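# Open the curtain fully with the two-armed mobile robot

## Task

Pull the curtain all the way open. The robot must not topple or be left leaning at the end, or the task counts as failed.

## Robot and tools

ROBOT. A base that can drive in any direction carries a column about 1.7 m high. A carriage slides along this column (lift_m) and holds two identical six-joint arms, each with a two-finger gripper. The arm bases sit about 0.57 m + lift_m above the floor, and parts of the carriage hang about 0.15 m below that. A hand reaches 0.78 m from its shoulder but only about 0.38 m below its arm base. With joints 1 to 6 at 0, 0.05, 0.05, 1.45, 0, 0 an arm is parked. With both arms parked the robot is about 0.85 m wide and 0.65 m long. There are three cameras: carriage_camera, fixed and looking forward about 20 degrees down, and left_wrist_camera and right_wrist_camera, which look past the fingertips.

FRAMES. All positions are in metres. In the base frame the origin is on the floor under the base centre, with x forward, y left and z up. left_hand and right_hand are given in this frame, each at the point midway between that hand's finger pads. quat_wxyz is the hand's orientation: its z axis runs along the fingers and the fingers open along its y axis. base_odometry is given in the frame the base had at scene start. It only counts wheel turns, so slipping shows up as travel. Heading is in rad, left positive.

move. Sends one action, made of "base", "joints" or both, plus optional "speeds" and "min_time_s". All of its motions start together.
- "base" is a relative offset from where the base last reported itself, and takes exactly one key. translate_m is forward positive, -2 to 2 m. strafe_m is left positive, -2 to 2 m. rotate_rad is counter-clockwise positive, -6.3 to 6.3 rad.
- "joints" gives absolute targets, keyed by name.
  - lift_m: 0 to 1 m.
  - joint1: -2.617 to 3.054 rad; turns the arm about the vertical, 0 forward, positive left.
  - joint2: 0 to 3.141 rad; the shoulder, 0 back and level, 1.57 upright, 3.14 forward and level.
  - joint3: 0 to 3.141 rad; the elbow, 0 folded, 3.14 straight.
  - joint4: -1.57 to 1.57 rad; wrist pitch, positive raises the fingertips.
  - joint5: -1.57 to 1.57 rad; wrist yaw, positive turns the fingertips right.
  - joint6: -2.094 to 2.094 rad; hand roll, positive clockwise seen from the forearm.
  - gripper_m: 0 to 0.093 m, the gap between the pads.
  Each arm's keys carry a left_ or right_ prefix.
- "speeds" sets top speeds for this action only: translate_m and strafe_m 0.02 to 0.5 m/s, rotate_rad 0.05 to 1.57 rad/s, lift_m 0.08 to 0.27 m/s.
- "min_time_s" (0.1 to 8 s) is the shortest time each arm and gripper motion may take. Values of 2 or more make the hand path straighter. Values too short make the arm rush and overshoot.
- "cameras" is a list of camera names or ["all"].
- "blocking" defaults to true and waits until everything is at rest. With false the call returns within about 0.5 s.
A call with no action returns the state, the images and the scene number. An unknown key makes the call invalid. A value out of range gets the call refused, and then the later move, wait and finished_scene calls in that reply are skipped. The same happens after an uncommanded stop.

wait(seconds 0 to 10, cameras) lets time pass. stop(cameras) brakes every running motion, but the base rolls on a little first. zoom_image(camera, region [x0,y0,x1,y1] in pixels, at most 504x504) gives a closer view of the latest image. read_manual gives licence texts only. finished_scene(scene) ends the scene, and the curtain has to stay open afterwards. After ending scene 1, call nothing more in that reply. Scene 1 is practice.

RESULTS. "move" reads done, or the worst status word. base_status and joint_status show per-motion results:
- moving: still under way.
- done: for the base this only means the wheels turned the commanded amount.
- off_target: came to rest away from the target and may still be pushing.
- contact_stop or time_out: uncommanded stops; the motion holds where it came to rest.
- not_followed: a self-collision check withheld the arm's targets.
- limit_stop_at_motor_heat: the arm is in a heat stop.
motor_effort is given in percent, with the peak in brackets. Joint torques are in N m. on_its_own lists what happened without a command. MOTOR HOT appears at 75 °C. At 100 °C the arm goes limp for 30 to 60 s, so park a hot arm.

CAUTIONS.
- Hand readings are usually slightly higher than the true hand position, especially at long reach.
- Arms have no contact stop and keep pressing.
- The base may not stop for an arm hitting something.
- Never let the two arms collide or press on each other, and never close a gripper on the other arm.
- Avoid hard hits on fixed or heavy things.
- Tipping risk is highest with the carriage high, arms stretched or pulling, and on sudden stops. When the hand holds the curtain, pull gently. A hand z that rises without a command means the robot is leaning.
- After a blocked drive, back off about 0.2 m.
- With joint 2 below 0.8 rad, turning joint 1 outward by 0.5 rad or more can hit the column.
- Let go by commanding a gripper gap well above its reading.

Each tool is called after "Request:" as name([rows], argument=value, ...), one row to a line, values as JSON.

## Session

Request:
move(cameras=["all"])

Scene clock: 0.00 s.
Joint torques (N m): no reading
base_odometry: x=+0.000 y=+0.000 heading=+0.000
base_status: not commanded
joint_positions: lift_m=+0.300 left_joint1_rad=-0.001 left_joint2_rad=+0.066 left_joint3_rad=+0.058 left_joint4_rad=+1.484 left_joint5_rad=+0.039 left_joint6_rad=+0.013 left_gripper_m=+0.09396 right_joint1_rad=+0.009 right_joint2_rad=+0.035 right_joint3_rad=+0.035 right_joint4_rad=+1.431 right_joint5_rad=+0.028 right_joint6_rad=-0.035 right_gripper_m=+0.09396
joint_status: not commanded
motor_effort: lift_m=+45 drive_wheels=+0
left_hand: x=+0.2428 y=+0.2947 z=+1.3012 quat_wxyz=(+0.999, +0.020, +0.047, +0.005) (m; base frame)
right_hand: x=+0.2529 y=-0.3061 z=+1.2936 quat_wxyz=(+0.997, +0.012, +0.070, -0.014) (m; base frame)
pictures: carriage_camera, left_wrist_camera, right_wrist_camera

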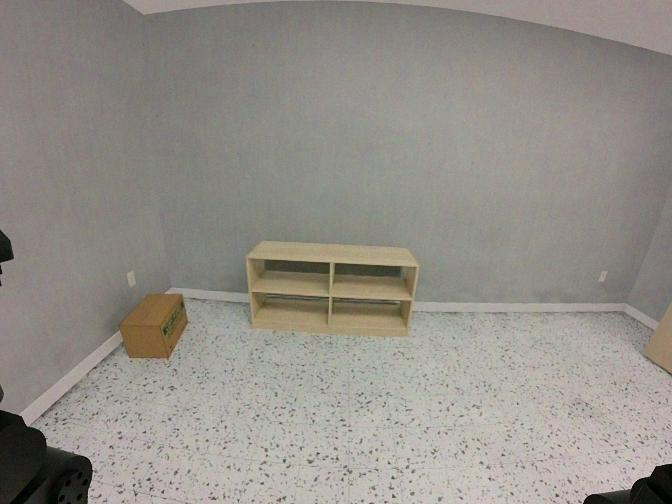

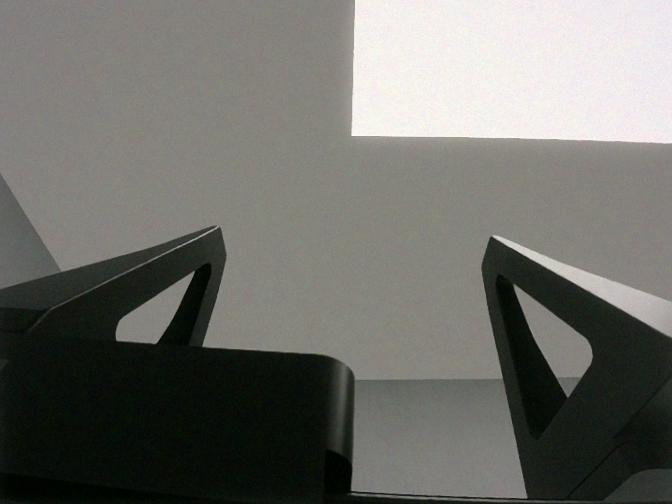

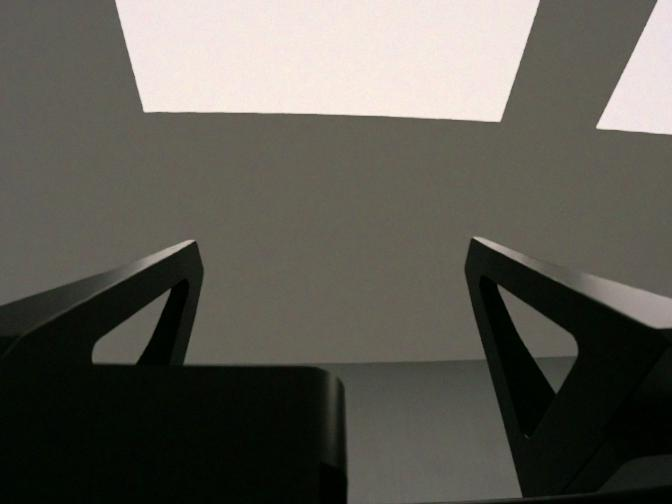

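Request:
move(base={"rotate_rad": -1.57}, cameras=["carriage_camera"])

Request:
move(base={"rotate_rad": -1.57}, cameras=["carriage_camera"])

Request:
move(base={"rotate_rad": -1.57}, cameras=["carriage_camera"])

Scene clock: 3.30 s.
Joint torques (N m): left_arm=[0.05 4.14 5.49 -0.27 0.07 -0.05] | right_arm=[0.24 3.99 7.41 -0.11 0.01 -0.09]
move: done
base_odometry: x=+0.000 y=+0.000 heading=-1.570
base_status: done
joint_positions: lift_m=+0.300 left_joint1_rad=-0.001 left_joint2_rad=+0.066 left_joint3_rad=+0.058 left_joint4_rad=+1.483 left_joint5_rad=+0.039 left_joint6_rad=+0.013 left_gripper_m=+0.09397 right_joint1_rad=+0.009 right_joint2_rad=+0.035 right_joint3_rad=+0.035 right_joint4_rad=+1.431 right_joint5_rad=+0.028 right_joint6_rad=-0.035 right_gripper_m=+0.09397
joint_status: not commanded
motor_effort: lift_m=+45(45) drive_wheels=+3(12)
left_hand: x=+0.2431 y=+0.2947 z=+1.3011 quat_wxyz=(+0.999, +0.020, +0.048, +0.005) (m; base frame)
right_hand: x=+0.2529 y=-0.3061 z=+1.2936 quat_wxyz=(+0.997, +0.012, +0.070, -0.014) (m; base frame)
pictures: carriage_camera

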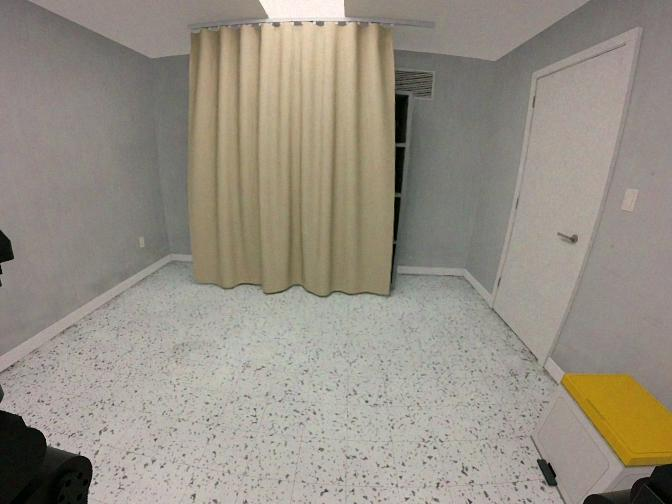

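Scene clock: 6.40 s.
Joint torques (N m): left_arm=[0.06 4.18 5.52 -0.26 0.08 -0.04] | right_arm=[0.13 3.95 7.1 -0.13 0 -0.1]
move: done
base_odometry: x=+0.000 y=+0.000 heading=-3.139
base_status: done
joint_positions: lift_m=+0.300 left_joint1_rad=-0.001 left_joint2_rad=+0.066 left_joint3_rad=+0.058 left_joint4_rad=+1.482 left_joint5_rad=+0.039 left_joint6_rad=+0.013 left_gripper_m=+0.09398 right_joint1_rad=+0.009 right_joint2_rad=+0.035 right_joint3_rad=+0.035 right_joint4_rad=+1.431 right_joint5_rad=+0.028 right_joint6_rad=-0.035 right_gripper_m=+0.09398
joint_status: not commanded
motor_effort: lift_m=+45(45) drive_wheels=+4(14)
left_hand: x=+0.2432 y=+0.2947 z=+1.3011 quat_wxyz=(+0.999, +0.020, +0.048, +0.005) (m; base frame)
right_hand: x=+0.2529 y=-0.3061 z=+1.2936 quat_wxyz=(+0.997, +0.012, +0.070, -0.014) (m; base frame)
pictures: carriage_camera

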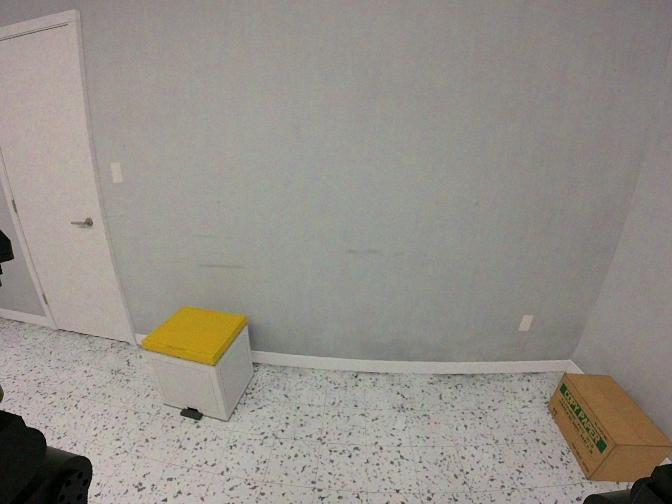

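Scene clock: 9.50 s.
Joint torques (N m): left_arm=[0.05 4.16 5.46 -0.25 0.08 -0.06] | right_arm=[0.05 3.88 7.28 -0.15 0.02 -0.08]
move: done
base_odometry: x=+0.000 y=+0.000 heading=+1.574
base_status: done
joint_positions: lift_m=+0.300 left_joint1_rad=-0.001 left_joint2_rad=+0.066 left_joint3_rad=+0.058 left_joint4_rad=+1.482 left_joint5_rad=+0.039 left_joint6_rad=+0.013 left_gripper_m=+0.09398 right_joint1_rad=+0.009 right_joint2_rad=+0.035 right_joint3_rad=+0.035 right_joint4_rad=+1.431 right_joint5_rad=+0.028 right_joint6_rad=-0.035 right_gripper_m=+0.09398
joint_status: not commanded
motor_effort: lift_m=+45(45) drive_wheels=+4(13)
left_hand: x=+0.2433 y=+0.2947 z=+1.3011 quat_wxyz=(+0.999, +0.020, +0.048, +0.005) (m; base frame)
right_hand: x=+0.2529 y=-0.3061 z=+1.2936 quat_wxyz=(+0.997, +0.012, +0.070, -0.014) (m; base frame)
pictures: carriage_camera

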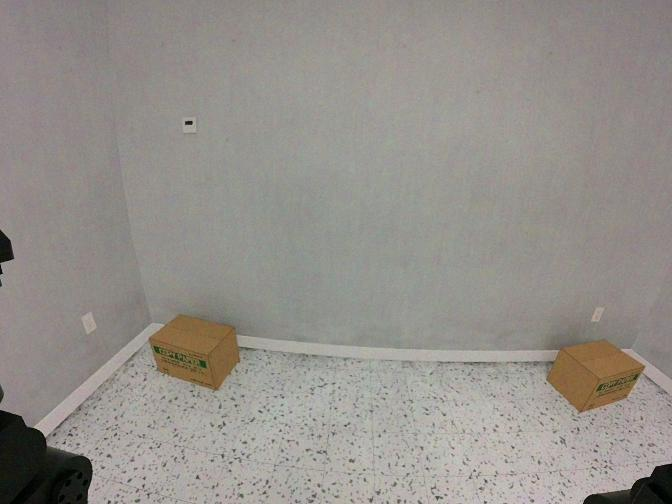

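Request:
move(base={"rotate_rad": -3.144}, cameras=["carriage_camera"])

Request:
zoom_image(camera="carriage_camera", region=[170, 0, 450, 110])

Request:
zoom_image(camera="carriage_camera", region=[170, 100, 450, 310])

Scene clock: 14.03 s.
Joint torques (N m): left_arm=[0.05 4.15 5.55 -0.23 0.08 -0.05] | right_arm=[0.12 3.99 7.28 -0.15 0.04 -0.11]
move: done
base_odometry: x=+0.000 y=+0.000 heading=-1.570
base_status: done
joint_positions: lift_m=+0.300 left_joint1_rad=-0.001 left_joint2_rad=+0.066 left_joint3_rad=+0.058 left_joint4_rad=+1.480 left_joint5_rad=+0.039 left_joint6_rad=+0.013 left_gripper_m=+0.09400 right_joint1_rad=+0.009 right_joint2_rad=+0.035 right_joint3_rad=+0.035 right_joint4_rad=+1.431 right_joint5_rad=+0.028 right_joint6_rad=-0.035 right_gripper_m=+0.09400
joint_status: not commanded
motor_effort: lift_m=+45(45) drive_wheels=+4(14)
left_hand: x=+0.2438 y=+0.2947 z=+1.3011 quat_wxyz=(+0.999, +0.020, +0.049, +0.005) (m; base frame)
right_hand: x=+0.2529 y=-0.3061 z=+1.2936 quat_wxyz=(+0.997, +0.012, +0.070, -0.014) (m; base frame)
pictures: carriage_camera

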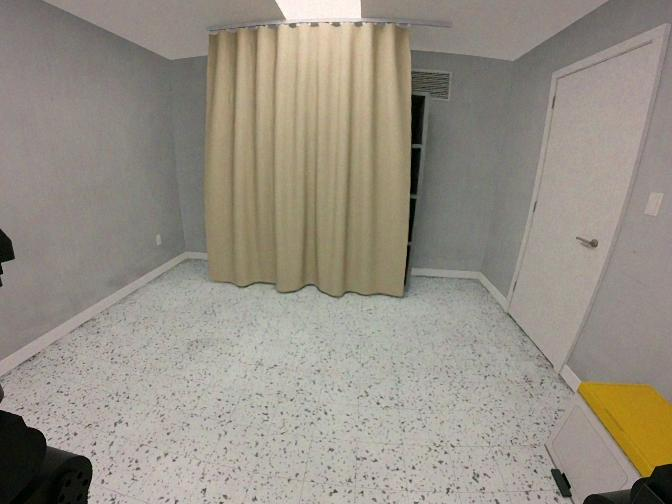

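Scaled by 1.800 from the camera's 672x504 image, which has a finer 960x720 frame.

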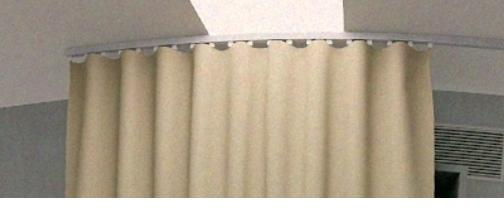

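Scaled by 1.800 from the camera's 672x504 image, which has a finer 960x720 frame.

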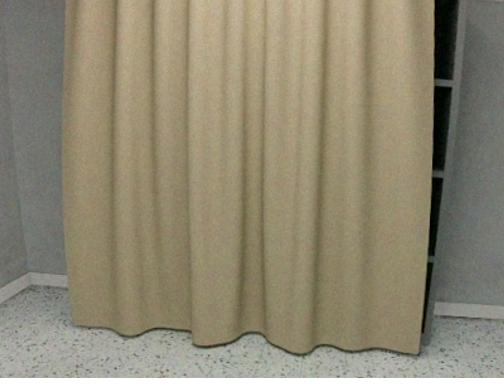

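Request:
move(base={"translate_m": 1.1}, joints={"lift_m": 0.8}, speeds={"translate_m": 0.3}, cameras=["carriage_camera"])

Request:
zoom_image(camera="carriage_camera", region=[30, 0, 330, 200])

Request:
zoom_image(camera="carriage_camera", region=[330, 0, 630, 200])

Scene clock: 20.40 s.
Joint torques (N m): left_arm=[0.06 4.18 5.53 -0.25 0.08 -0.04] | right_arm=[0.18 4.01 7.38 -0.12 -0.03 -0.09]
move: done
base_odometry: x=+0.000 y=-1.100 heading=-1.570
base_status: done
joint_positions: lift_m=+0.800 left_joint1_rad=-0.001 left_joint2_rad=+0.066 left_joint3_rad=+0.058 left_joint4_rad=+1.482 left_joint5_rad=+0.039 left_joint6_rad=+0.013 left_gripper_m=+0.09400 right_joint1_rad=+0.009 right_joint2_rad=+0.035 right_joint3_rad=+0.035 right_joint4_rad=+1.431 right_joint5_rad=+0.028 right_joint6_rad=-0.035 right_gripper_m=+0.09400
joint_status: all done
motor_effort: lift_m=+46(59) drive_wheels=-2(14)
left_hand: x=+0.2432 y=+0.2947 z=+1.8010 quat_wxyz=(+0.999, +0.020, +0.048, +0.005) (m; base frame)
right_hand: x=+0.2529 y=-0.3061 z=+1.7935 quat_wxyz=(+0.997, +0.012, +0.070, -0.014) (m; base frame)
pictures: carriage_camera
camera_calibration:
carriage_camera: T_world_to_cam=[[0.047901, -0.997879, 0.0440825, -0.0818437], [-0.323336, -0.0572477, -0.944551, 1.73122], [0.945071, 0.0309915, -0.325392, 0.44437], [0, 0, 0, 1]] pos_world=[0.143724, 0.00366656, 1.78343]

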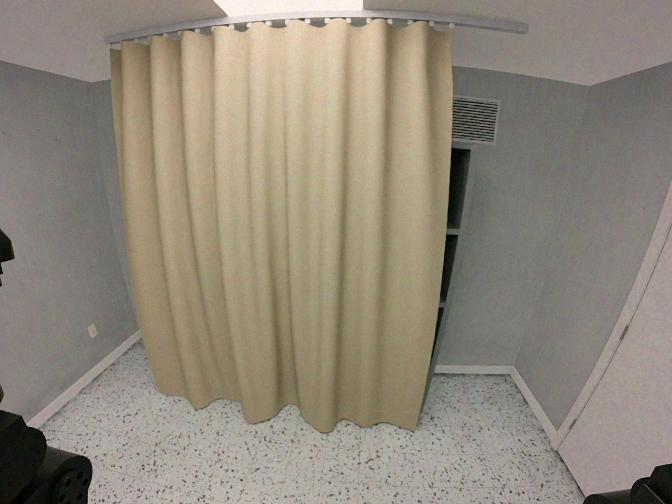

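Scaled by 1.680 from the camera's 672x504 image, which has a finer 960x720 frame.

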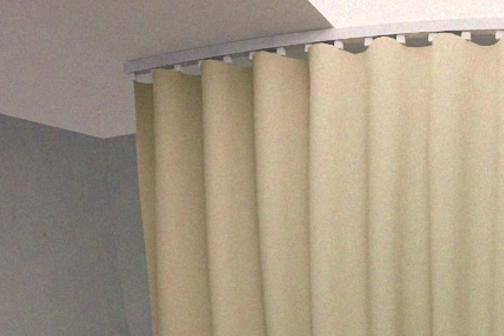

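Scaled by 1.680 from the camera's 672x504 image, which has a finer 960x720 frame.

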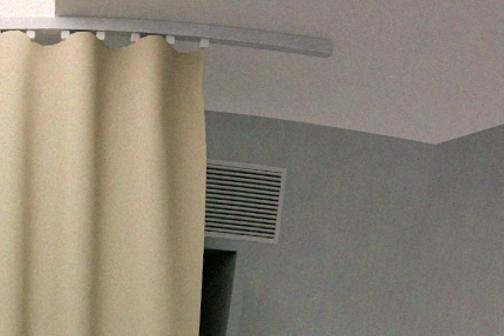

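Request:
move(base={"strafe_m": -0.7}, joints={"lift_m": 1.0, "right_joint1_rad": 0.3, "right_joint2_rad": 1.843, "right_joint3_rad": 2.035, "right_joint4_rad": -0.192, "right_joint5_rad": -1.27, "right_joint6_rad": 0.0, "right_gripper_m": 0.093}, speeds={"strafe_m": 0.25}, min_time_s=3, cameras=["carriage_camera", "right_wrist_camera"])

Scene clock: 29.87 s.
Joint torques (N m): left_arm=[0.05 4.12 5.55 -0.27 0.08 -0.05] | right_arm=[0.51 -6.58 11.32 1.41 -0.15 0.04]
move: done
base_odometry: x=-0.700 y=-1.101 heading=-1.570
base_status: done
joint_positions: lift_m=+1.000 left_joint1_rad=+0.000 left_joint2_rad=+0.066 left_joint3_rad=+0.058 left_joint4_rad=+1.482 left_joint5_rad=+0.039 left_joint6_rad=+0.013 left_gripper_m=+0.09400 right_joint1_rad=+0.296 right_joint2_rad=+1.818 right_joint3_rad=+2.005 right_joint4_rad=-0.173 right_joint5_rad=-1.256 right_joint6_rad=-0.013 right_gripper_m=+0.09308
joint_status: all done
motor_effort: lift_m=+46(58) drive_wheels=+0(12)
left_hand: x=+0.2432 y=+0.2947 z=+2.0010 quat_wxyz=(+0.999, +0.020, +0.048, +0.005) (m; base frame)
right_hand: x=+0.5916 y=-0.0144 z=+2.0411 quat_wxyz=(+0.512, -0.501, +0.497, +0.490) (m; base frame)
pictures: carriage_camera, right_wrist_camera
camera_calibration:
carriage_camera: T_world_to_cam=[[0.047901, -0.997879, 0.0440825, -0.0906602], [-0.323336, -0.0572477, -0.944551, 1.92013], [0.945071, 0.0309915, -0.325392, 0.509448], [0, 0, 0, 1]] pos_world=[0.143724, 0.00366656, 1.98343]
right_wrist_camera: T_world_to_cam=[[0.999278, -0.0255651, 0.0281193, -0.650258], [0.0085512, -0.569683, -0.82182, 1.67192], [0.037029, 0.821467, -0.569053, 1.28064], [0, 0, 0, 1]] pos_world=[0.588071, -0.116164, 2.12105]

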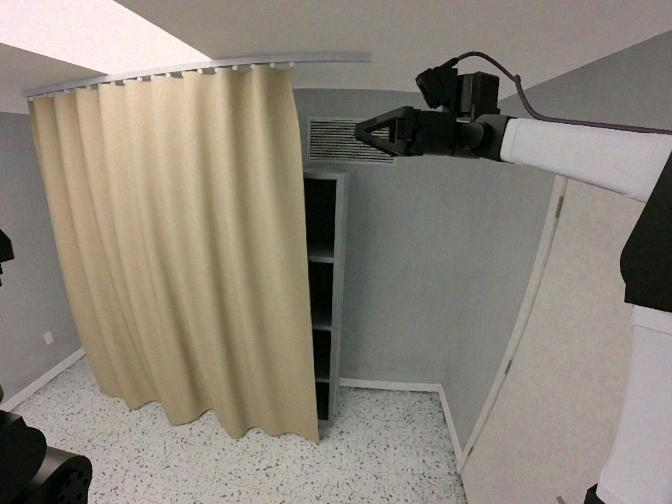

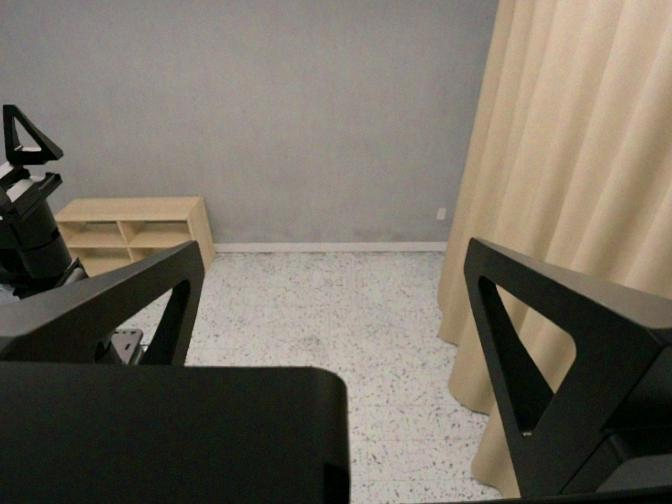

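Request:
move(base={"translate_m": 0.75}, speeds={"translate_m": 0.2}, cameras=["carriage_camera", "right_wrist_camera"])

Scene clock: 35.27 s.
Joint torques (N m): left_arm=[0.06 4.21 5.5 -0.27 0.09 -0.05] | right_arm=[0.44 -6.76 11.55 1.38 -0.14 0]
move: done
base_odometry: x=-0.700 y=-1.851 heading=-1.571
base_status: done
joint_positions: lift_m=+1.000 left_joint1_rad=+0.000 left_joint2_rad=+0.066 left_joint3_rad=+0.058 left_joint4_rad=+1.483 left_joint5_rad=+0.039 left_joint6_rad=+0.013 left_gripper_m=+0.09400 right_joint1_rad=+0.298 right_joint2_rad=+1.820 right_joint3_rad=+2.005 right_joint4_rad=-0.177 right_joint5_rad=-1.258 right_joint6_rad=-0.012 right_gripper_m=+0.09308
joint_status: not commanded
motor_effort: lift_m=+46(46) drive_wheels=-1(13)
left_hand: x=+0.2431 y=+0.2947 z=+2.0010 quat_wxyz=(+0.999, +0.020, +0.048, +0.005) (m; base frame)
right_hand: x=+0.5916 y=-0.0134 z=+2.0395 quat_wxyz=(+0.509, -0.501, +0.498, +0.492) (m; base frame)
pictures: carriage_camera, right_wrist_camera
camera_calibration:
carriage_camera: T_world_to_cam=[[0.047901, -0.997879, 0.0440825, -0.0906602], [-0.323336, -0.0572477, -0.944551, 1.92013], [0.945071, 0.0309915, -0.325392, 0.509448], [0, 0, 0, 1]] pos_world=[0.143724, 0.00366656, 1.98343]
right_wrist_camera: T_world_to_cam=[[0.99954, -0.0213005, 0.0216027, -0.636876], [0.00556673, -0.571208, -0.820786, 1.67078], [0.0298228, 0.820529, -0.570827, 1.2868], [0, 0, 0, 1]] pos_world=[0.588906, -0.115054, 2.11965]

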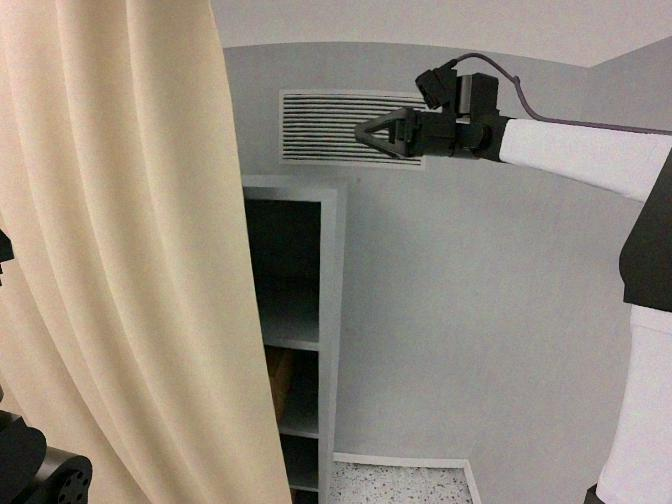

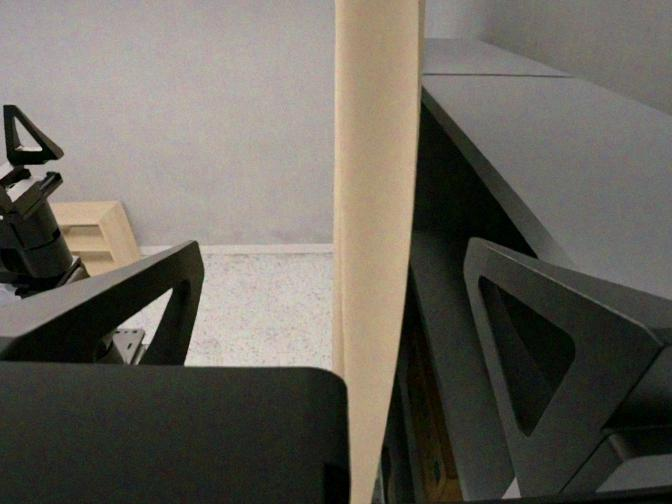

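Request:
move(base={"translate_m": 0.07}, speeds={"translate_m": 0.1}, cameras=["right_wrist_camera"])

Request:
move(base={"strafe_m": 0.15}, speeds={"strafe_m": 0.1}, cameras=["carriage_camera", "right_wrist_camera"])

Scene clock: 37.60 s.
Joint torques (N m): left_arm=[0.05 4.14 5.5 -0.22 0.08 -0.05] | right_arm=[0.21 -7.2 11.26 1.39 -0.11 0.05]
move: done
base_odometry: x=-0.700 y=-1.921 heading=-1.571
base_status: done
joint_positions: lift_m=+1.000 left_joint1_rad=+0.000 left_joint2_rad=+0.066 left_joint3_rad=+0.058 left_joint4_rad=+1.481 left_joint5_rad=+0.039 left_joint6_rad=+0.013 left_gripper_m=+0.09400 right_joint1_rad=+0.298 right_joint2_rad=+1.825 right_joint3_rad=+2.006 right_joint4_rad=-0.179 right_joint5_rad=-1.259 right_joint6_rad=-0.012 right_gripper_m=+0.09308
joint_status: not commanded
motor_effort: lift_m=+46(46) drive_wheels=+2(9)
left_hand: x=+0.2434 y=+0.2947 z=+2.0010 quat_wxyz=(+0.999, +0.020, +0.049, +0.005) (m; base frame)
right_hand: x=+0.5929 y=-0.0128 z=+2.0377 quat_wxyz=(+0.507, -0.500, +0.500, +0.493) (m; base frame)
pictures: right_wrist_camera
camera_calibration:
right_wrist_camera: T_world_to_cam=[[0.999652, -0.0205647, 0.0165183, -0.627861], [0.00177127, -0.572483, -0.819915, 1.67011], [0.0263177, 0.819659, -0.572248, 1.29023], [0, 0, 0, 1]] pos_world=[0.590729, -0.114347, 2.11805]

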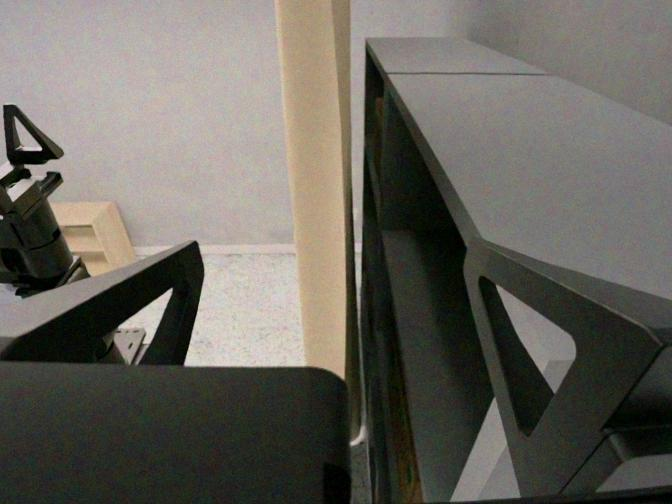

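Scene clock: 39.80 s.
Joint torques (N m): left_arm=[0.1 4.18 5.49 -0.25 0.08 -0.04] | right_arm=[0.21 -7.25 11.21 1.42 -0.05 0.05]
move: done
base_odometry: x=-0.550 y=-1.921 heading=-1.571
base_status: done
joint_positions: lift_m=+1.000 left_joint1_rad=-0.001 left_joint2_rad=+0.066 left_joint3_rad=+0.058 left_joint4_rad=+1.481 left_joint5_rad=+0.040 left_joint6_rad=+0.013 left_gripper_m=+0.09400 right_joint1_rad=+0.300 right_joint2_rad=+1.825 right_joint3_rad=+2.006 right_joint4_rad=-0.179 right_joint5_rad=-1.259 right_joint6_rad=-0.012 right_gripper_m=+0.09308
joint_status: not commanded
motor_effort: lift_m=+46(46) drive_wheels=+3(11)
left_hand: x=+0.2434 y=+0.2947 z=+2.0010 quat_wxyz=(+0.999, +0.020, +0.049, +0.005) (m; base frame)
right_hand: x=+0.5925 y=-0.0122 z=+2.0377 quat_wxyz=(+0.507, -0.500, +0.499, +0.494) (m; base frame)
pictures: carriage_camera, right_wrist_camera
camera_calibration:
carriage_camera: T_world_to_cam=[[0.047901, -0.997879, 0.0440825, -0.0906602], [-0.323336, -0.0572477, -0.944551, 1.92013], [0.945071, 0.0309915, -0.325392, 0.509448], [0, 0, 0, 1]] pos_world=[0.143724, 0.00366656, 1.98343]
right_wrist_camera: T_world_to_cam=[[0.999689, -0.0189902, 0.0161566, -0.62663], [0.00237588, -0.572493, -0.819906, 1.67008], [0.0248197, 0.81969, -0.572269, 1.29068], [0, 0, 0, 1]] pos_world=[0.590433, -0.113746, 2.11805]

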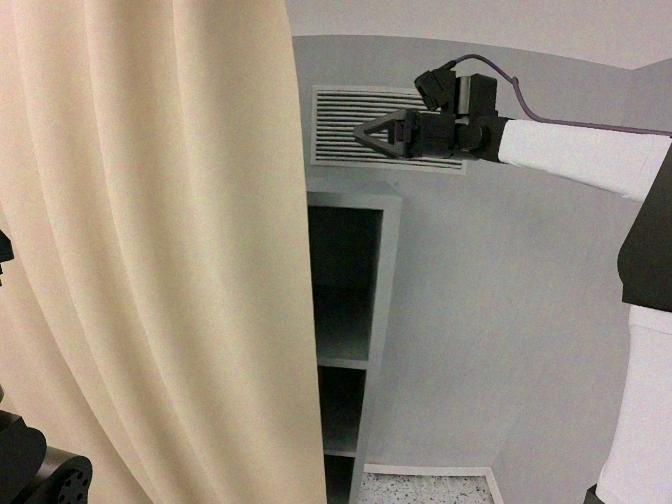

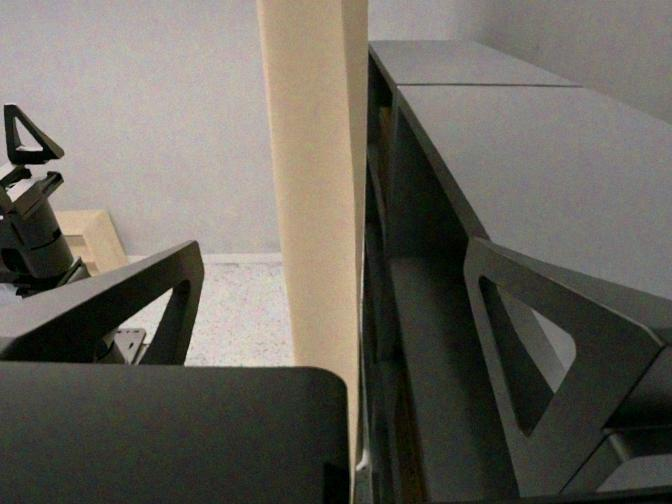

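Request:
move(base={"strafe_m": 0.13}, speeds={"strafe_m": 0.1}, cameras=["carriage_camera", "right_wrist_camera"])

Scene clock: 42.07 s.
Joint torques (N m): left_arm=[0.06 4.15 5.49 -0.26 0.07 -0.05] | right_arm=[0.34 -7.02 11.12 1.42 -0.08 0.06]
move: done
base_odometry: x=-0.420 y=-1.921 heading=-1.571
base_status: done
joint_positions: lift_m=+1.000 left_joint1_rad=-0.001 left_joint2_rad=+0.066 left_joint3_rad=+0.058 left_joint4_rad=+1.481 left_joint5_rad=+0.040 left_joint6_rad=+0.013 left_gripper_m=+0.09400 right_joint1_rad=+0.300 right_joint2_rad=+1.825 right_joint3_rad=+2.006 right_joint4_rad=-0.180 right_joint5_rad=-1.259 right_joint6_rad=-0.012 right_gripper_m=+0.09308
joint_status: not commanded
motor_effort: lift_m=+46(46) drive_wheels=+2(11)
left_hand: x=+0.2434 y=+0.2947 z=+2.0010 quat_wxyz=(+0.999, +0.020, +0.049, +0.005) (m; base frame)
right_hand: x=+0.5926 y=-0.0124 z=+2.0377 quat_wxyz=(+0.507, -0.500, +0.500, +0.493) (m; base frame)
pictures: carriage_camera, right_wrist_camera
camera_calibration:
carriage_camera: T_world_to_cam=[[0.047901, -0.997879, 0.0440825, -0.0906602], [-0.323336, -0.0572477, -0.944551, 1.92013], [0.945071, 0.0309915, -0.325392, 0.509448], [0, 0, 0, 1]] pos_world=[0.143724, 0.00366656, 1.98343]
right_wrist_camera: T_world_to_cam=[[0.999688, -0.0194129, 0.0157212, -0.625857], [0.00177502, -0.572549, -0.819869, 1.67021], [0.0249172, 0.819641, -0.572335, 1.29078], [0, 0, 0, 1]] pos_world=[0.590534, -0.113846, 2.11795]

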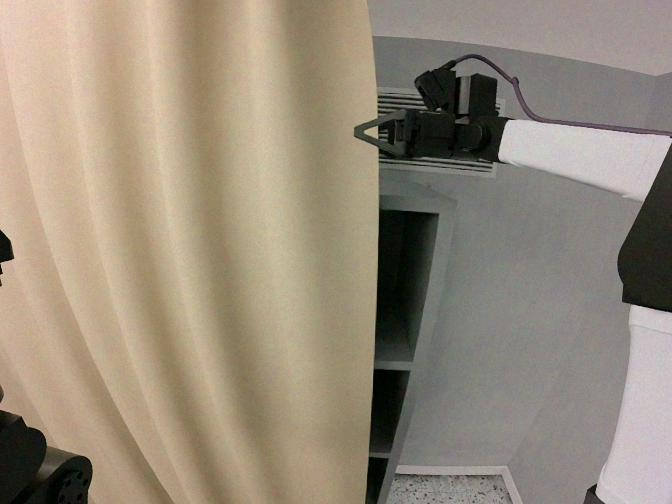

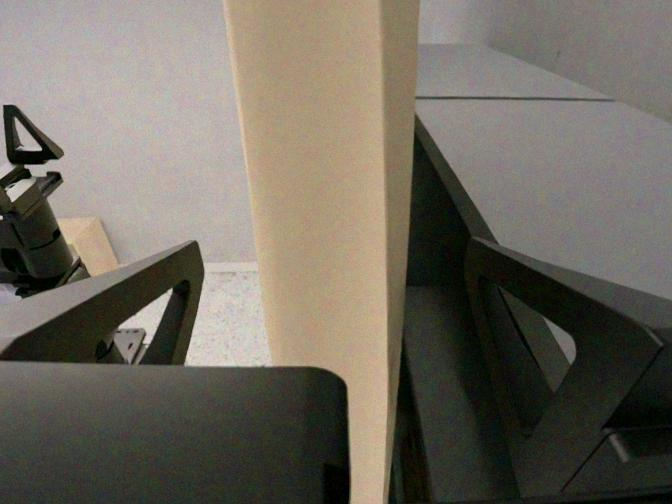

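Request:
move(base={"translate_m": 0.02}, speeds={"translate_m": 0.1})

Request:
move(base={"strafe_m": 0.055}, speeds={"strafe_m": 0.1}, cameras=["carriage_camera", "right_wrist_camera"])

Scene clock: 43.13 s.
Joint torques (N m): left_arm=[0.08 4.18 5.57 -0.25 0.07 -0.05] | right_arm=[0.29 -7.43 11.38 1.39 -0.1 0.04]
move: done
base_odometry: x=-0.420 y=-1.941 heading=-1.571
base_status: done
joint_positions: lift_m=+1.000 left_joint1_rad=-0.001 left_joint2_rad=+0.066 left_joint3_rad=+0.058 left_joint4_rad=+1.481 left_joint5_rad=+0.040 left_joint6_rad=+0.013 left_gripper_m=+0.09400 right_joint1_rad=+0.300 right_joint2_rad=+1.825 right_joint3_rad=+2.006 right_joint4_rad=-0.180 right_joint5_rad=-1.259 right_joint6_rad=-0.012 right_gripper_m=+0.09308
joint_status: not commanded
motor_effort: lift_m=+46(46) drive_wheels=-2(8)
left_hand: x=+0.2434 y=+0.2947 z=+2.0010 quat_wxyz=(+0.999, +0.020, +0.049, +0.005) (m; base frame)
right_hand: x=+0.5923 y=-0.0122 z=+2.0376 quat_wxyz=(+0.506, -0.500, +0.500, +0.494) (m; base frame)
pictures: none

Scene clock: 44.37 s.
Joint torques (N m): left_arm=[0.05 4.16 5.49 -0.24 0.09 -0.05] | right_arm=[0.2 -7.1 11.06 1.44 -0.05 0.04]
move: done
base_odometry: x=-0.365 y=-1.941 heading=-1.571
base_status: done
joint_positions: lift_m=+1.000 left_joint1_rad=-0.001 left_joint2_rad=+0.066 left_joint3_rad=+0.058 left_joint4_rad=+1.481 left_joint5_rad=+0.040 left_joint6_rad=+0.013 left_gripper_m=+0.09400 right_joint1_rad=+0.298 right_joint2_rad=+1.825 right_joint3_rad=+2.006 right_joint4_rad=-0.180 right_joint5_rad=-1.259 right_joint6_rad=-0.012 right_gripper_m=+0.09308
joint_status: not commanded
motor_effort: lift_m=+46(46) drive_wheels=+2(11)
left_hand: x=+0.2434 y=+0.2947 z=+2.0010 quat_wxyz=(+0.999, +0.020, +0.049, +0.005) (m; base frame)
right_hand: x=+0.5928 y=-0.0128 z=+2.0376 quat_wxyz=(+0.507, -0.500, +0.500, +0.494) (m; base frame)
pictures: carriage_camera, right_wrist_camera
camera_calibration:
carriage_camera: T_world_to_cam=[[0.047901, -0.997879, 0.0440825, -0.0906602], [-0.323336, -0.0572477, -0.944551, 1.92013], [0.945071, 0.0309915, -0.325392, 0.509448], [0, 0, 0, 1]] pos_world=[0.143724, 0.00366656, 1.98343]
right_wrist_camera: T_world_to_cam=[[0.999692, -0.0197852, 0.0150129, -0.624711], [0.000974476, -0.572761, -0.819722, 1.67012], [0.0248172, 0.819484, -0.572565, 1.29162], [0, 0, 0, 1]] pos_world=[0.590837, -0.114245, 2.11795]

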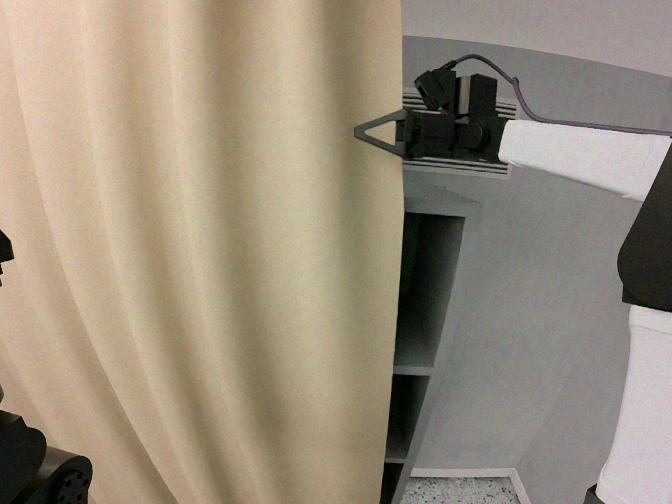

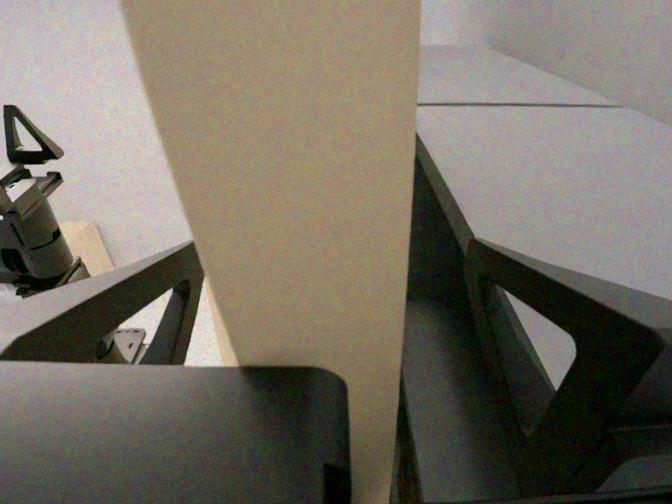

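Request:
move(joints={"right_gripper_m": 0.0}, min_time_s=1.5, cameras=["carriage_camera", "right_wrist_camera"])

Scene clock: 46.30 s.
Joint torques (N m): left_arm=[0.09 4.19 5.52 -0.25 0.09 -0.05] | right_arm=[0.35 -7.24 11.19 1.41 -0.1 0]
move: done
base_odometry: x=-0.365 y=-1.941 heading=-1.571
base_status: not commanded
joint_positions: lift_m=+1.000 left_joint1_rad=-0.001 left_joint2_rad=+0.066 left_joint3_rad=+0.058 left_joint4_rad=+1.481 left_joint5_rad=+0.040 left_joint6_rad=+0.013 left_gripper_m=+0.09400 right_joint1_rad=+0.299 right_joint2_rad=+1.825 right_joint3_rad=+2.006 right_joint4_rad=-0.180 right_joint5_rad=-1.259 right_joint6_rad=-0.012 right_gripper_m=+0.00086
joint_status: all done
motor_effort: lift_m=+46(46) drive_wheels=+1(3)
left_hand: x=+0.2434 y=+0.2947 z=+2.0010 quat_wxyz=(+0.999, +0.020, +0.049, +0.005) (m; base frame)
right_hand: x=+0.5926 y=-0.0125 z=+2.0376 quat_wxyz=(+0.506, -0.500, +0.500, +0.494) (m; base frame)
pictures: carriage_camera, right_wrist_camera
camera_calibration:
carriage_camera: T_world_to_cam=[[0.047901, -0.997879, 0.0440825, -0.0906602], [-0.323336, -0.0572477, -0.944551, 1.92013], [0.945071, 0.0309915, -0.325392, 0.509448], [0, 0, 0, 1]] pos_world=[0.143724, 0.00366656, 1.98343]
right_wrist_camera: T_world_to_cam=[[0.999706, -0.0190059, 0.0150794, -0.624569], [0.00147659, -0.572723, -0.819747, 1.67], [0.0242164, 0.819528, -0.572527, 1.29174], [0, 0, 0, 1]] pos_world=[0.590638, -0.114045, 2.11795]

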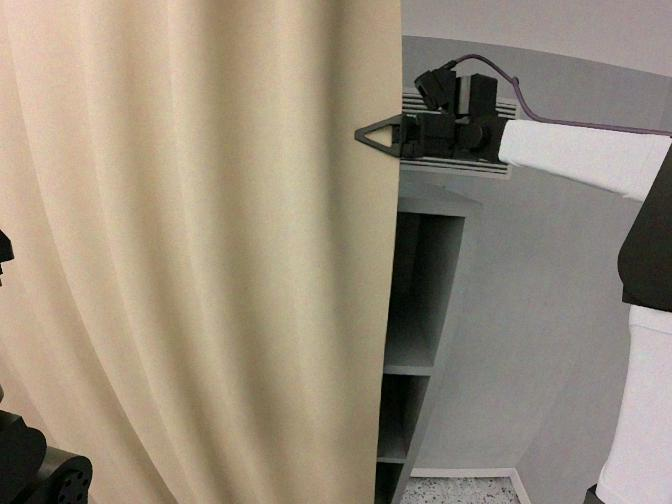

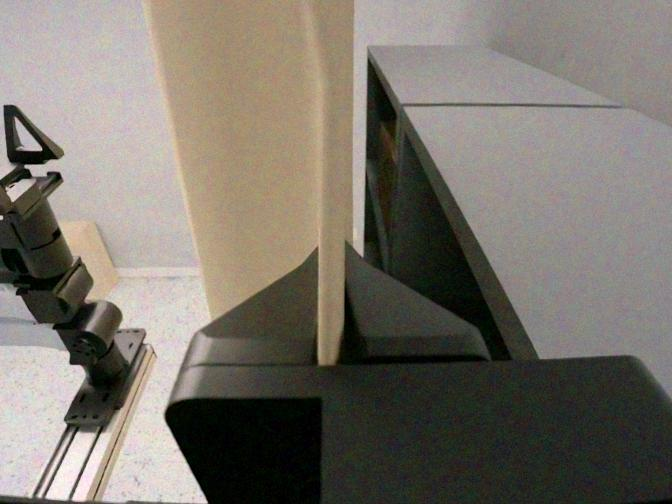

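Request:
move(base={"strafe_m": 0.3}, speeds={"strafe_m": 0.1}, cameras=["carriage_camera", "right_wrist_camera"])

Scene clock: 50.20 s.
Joint torques (N m): left_arm=[0.02 4.21 5.49 -0.25 0.09 -0.05] | right_arm=[0.72 -7.17 11.14 1.42 -0.06 0.01]
move: done
base_odometry: x=-0.065 y=-1.942 heading=-1.571
base_status: done
joint_positions: lift_m=+1.000 left_joint1_rad=+0.000 left_joint2_rad=+0.066 left_joint3_rad=+0.058 left_joint4_rad=+1.481 left_joint5_rad=+0.040 left_joint6_rad=+0.013 left_gripper_m=+0.09400 right_joint1_rad=+0.295 right_joint2_rad=+1.825 right_joint3_rad=+2.006 right_joint4_rad=-0.180 right_joint5_rad=-1.260 right_joint6_rad=-0.012 right_gripper_m=+0.00086
joint_status: not commanded
motor_effort: lift_m=+46(46) drive_wheels=+2(10)
left_hand: x=+0.2434 y=+0.2947 z=+2.0010 quat_wxyz=(+0.999, +0.020, +0.049, +0.005) (m; base frame)
right_hand: x=+0.5936 y=-0.0141 z=+2.0376 quat_wxyz=(+0.507, -0.499, +0.501, +0.493) (m; base frame)
pictures: carriage_camera, right_wrist_camera
camera_calibration:
carriage_camera: T_world_to_cam=[[0.047901, -0.997879, 0.0440825, -0.0906602], [-0.323336, -0.0572477, -0.944551, 1.92013], [0.945071, 0.0309915, -0.325392, 0.509448], [0, 0, 0, 1]] pos_world=[0.143724, 0.00366656, 1.98343]
right_wrist_camera: T_world_to_cam=[[0.999643, -0.0220861, 0.0150313, -0.625508], [-0.000327814, -0.572734, -0.819741, 1.67019], [0.0267138, 0.819443, -0.572537, 1.29149], [0, 0, 0, 1]] pos_world=[0.591332, -0.115546, 2.11795]

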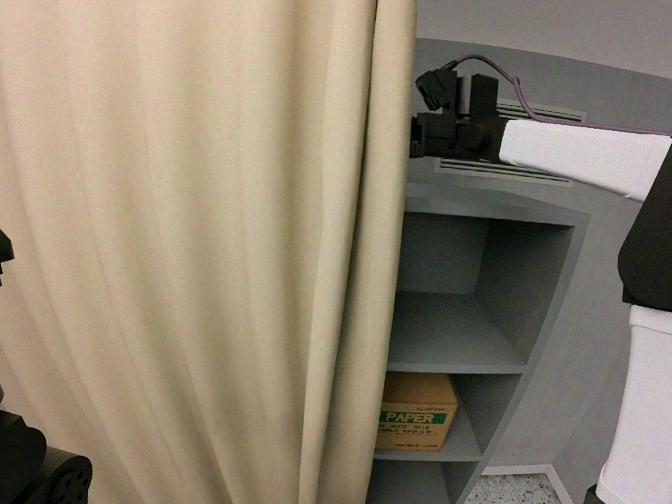

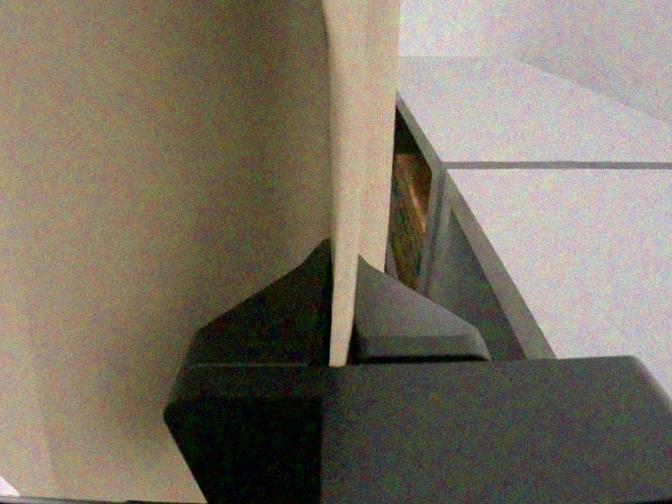

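Request:
move(base={"strafe_m": 0.5}, speeds={"strafe_m": 0.15}, cameras=["carriage_camera"])

Scene clock: 54.50 s.
Joint torques (N m): left_arm=[0.01 4.15 5.55 -0.25 0.08 -0.05] | right_arm=[1.62 -7.28 10.81 1.44 -0.09 0.04]
move: done
base_odometry: x=+0.435 y=-1.942 heading=-1.572
base_status: done
joint_positions: lift_m=+1.000 left_joint1_rad=+0.000 left_joint2_rad=+0.066 left_joint3_rad=+0.058 left_joint4_rad=+1.481 left_joint5_rad=+0.040 left_joint6_rad=+0.013 left_gripper_m=+0.09400 right_joint1_rad=+0.285 right_joint2_rad=+1.825 right_joint3_rad=+2.010 right_joint4_rad=-0.179 right_joint5_rad=-1.260 right_joint6_rad=-0.011 right_gripper_m=+0.00086
joint_status: not commanded
motor_effort: lift_m=+46(46) drive_wheels=+2(14)
left_hand: x=+0.2434 y=+0.2947 z=+2.0010 quat_wxyz=(+0.999, +0.020, +0.049, +0.005) (m; base frame)
right_hand: x=+0.5960 y=-0.0179 z=+2.0392 quat_wxyz=(+0.511, -0.498, +0.502, +0.490) (m; base frame)
pictures: carriage_camera
camera_calibration:
carriage_camera: T_world_to_cam=[[0.047901, -0.997879, 0.0440825, -0.0906602], [-0.323336, -0.0572477, -0.944551, 1.92013], [0.945071, 0.0309915, -0.325392, 0.509448], [0, 0, 0, 1]] pos_world=[0.143724, 0.00366656, 1.98343]

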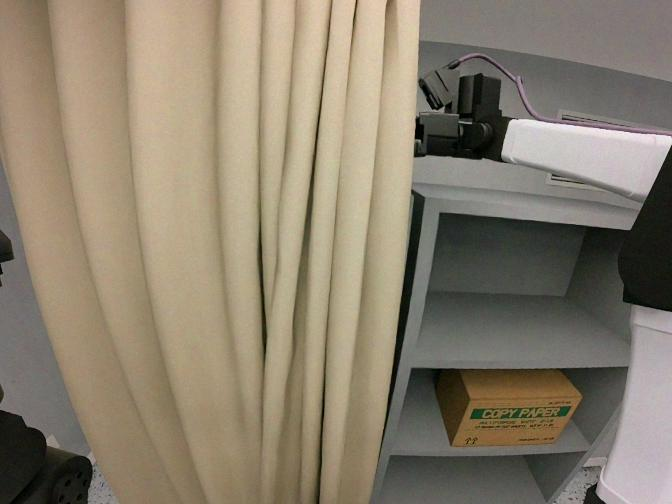

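Request:
move(base={"strafe_m": 0.3}, speeds={"strafe_m": 0.15}, cameras=["carriage_camera", "right_wrist_camera"])

Scene clock: 57.53 s.
Joint torques (N m): left_arm=[0.03 4.16 5.53 -0.26 0.08 -0.05] | right_arm=[2.26 -7.1 10.41 1.37 -0.04 0]
move: done
base_odometry: x=+0.735 y=-1.943 heading=-1.572
base_status: done
joint_positions: lift_m=+1.000 left_joint1_rad=+0.000 left_joint2_rad=+0.066 left_joint3_rad=+0.058 left_joint4_rad=+1.481 left_joint5_rad=+0.040 left_joint6_rad=+0.013 left_gripper_m=+0.09400 right_joint1_rad=+0.277 right_joint2_rad=+1.825 right_joint3_rad=+2.014 right_joint4_rad=-0.170 right_joint5_rad=-1.260 right_joint6_rad=-0.009 right_gripper_m=+0.00086
joint_status: not commanded
motor_effort: lift_m=+46(46) drive_wheels=+3(11)
left_hand: x=+0.2434 y=+0.2947 z=+2.0010 quat_wxyz=(+0.999, +0.020, +0.049, +0.005) (m; base frame)
right_hand: x=+0.5979 y=-0.0213 z=+2.0419 quat_wxyz=(+0.517, -0.497, +0.500, +0.486) (m; base frame)
pictures: carriage_camera, right_wrist_camera
camera_calibration:
carriage_camera: T_world_to_cam=[[0.047901, -0.997879, 0.0440825, -0.0906602], [-0.323336, -0.0572477, -0.944551, 1.92013], [0.945071, 0.0309915, -0.325392, 0.509448], [0, 0, 0, 1]] pos_world=[0.143724, 0.00366656, 1.98343]
right_wrist_camera: T_world_to_cam=[[0.998727, -0.0405059, 0.0300696, -0.660661], [0.00172805, -0.568244, -0.822858, 1.67485], [0.0504175, 0.821863, -0.56745, 1.27521], [0, 0, 0, 1]] pos_world=[0.592633, -0.123078, 2.12165]

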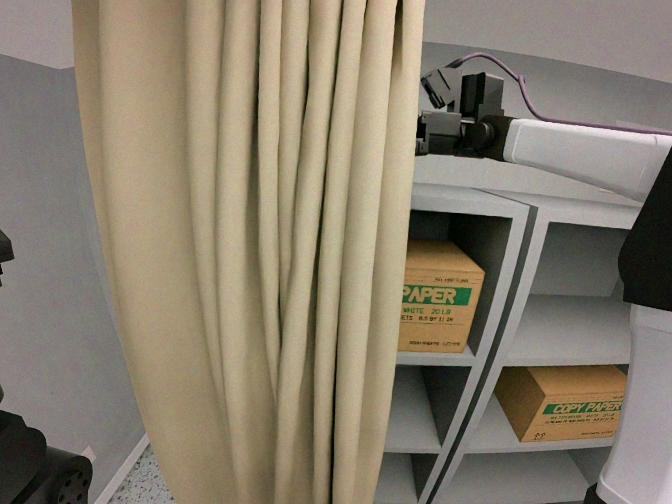

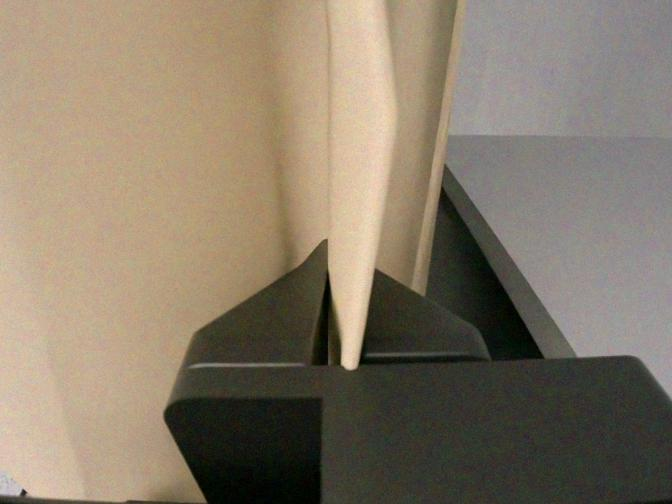

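Request:
move(base={"strafe_m": 0.2}, speeds={"strafe_m": 0.1}, cameras=["carriage_camera", "right_wrist_camera"])

Scene clock: 60.40 s.
Joint torques (N m): left_arm=[0.06 4.19 5.5 -0.25 0.09 -0.05] | right_arm=[2.96 -7.02 10.35 1.26 -0.07 -0.03]
move: done
base_odometry: x=+0.935 y=-1.943 heading=-1.572
base_status: done
joint_positions: lift_m=+1.000 left_joint1_rad=+0.000 left_joint2_rad=+0.066 left_joint3_rad=+0.058 left_joint4_rad=+1.481 left_joint5_rad=+0.040 left_joint6_rad=+0.013 left_gripper_m=+0.09400 right_joint1_rad=+0.269 right_joint2_rad=+1.825 right_joint3_rad=+2.016 right_joint4_rad=-0.164 right_joint5_rad=-1.258 right_joint6_rad=-0.008 right_gripper_m=+0.00086
joint_status: not commanded
motor_effort: lift_m=+46(46) drive_wheels=+2(10)
left_hand: x=+0.2434 y=+0.2947 z=+2.0010 quat_wxyz=(+0.999, +0.020, +0.049, +0.005) (m; base frame)
right_hand: x=+0.6003 y=-0.0243 z=+2.0434 quat_wxyz=(+0.522, -0.496, +0.500, +0.482) (m; base frame)
pictures: carriage_camera, right_wrist_camera
camera_calibration:
carriage_camera: T_world_to_cam=[[0.047901, -0.997879, 0.0440825, -0.0906602], [-0.323336, -0.0572477, -0.944551, 1.92013], [0.945071, 0.0309915, -0.325392, 0.509448], [0, 0, 0, 1]] pos_world=[0.143724, 0.00366656, 1.98343]
right_wrist_camera: T_world_to_cam=[[0.998024, -0.0508607, 0.0368983, -0.676959], [0.00160204, -0.566433, -0.824106, 1.67702], [0.062815, 0.822537, -0.565233, 1.26643], [0, 0, 0, 1]] pos_world=[0.593384, -0.126191, 2.12285]

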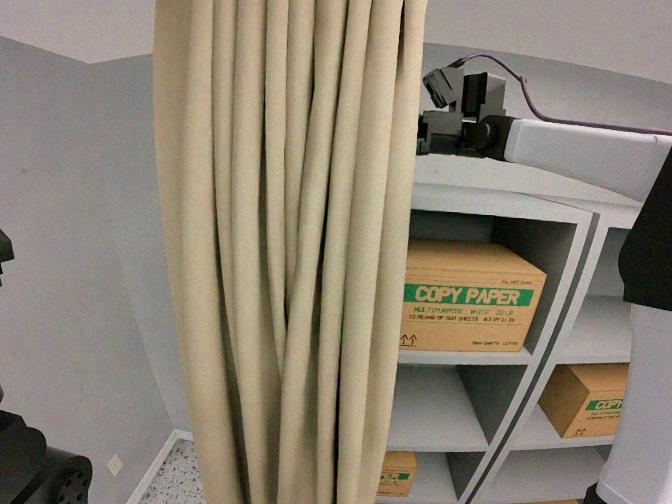

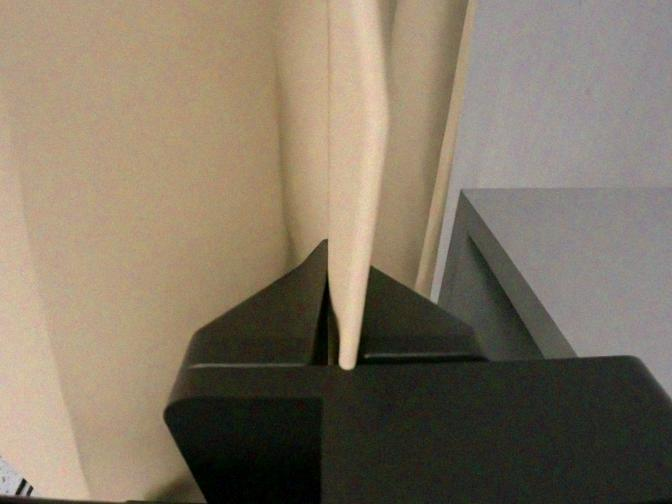

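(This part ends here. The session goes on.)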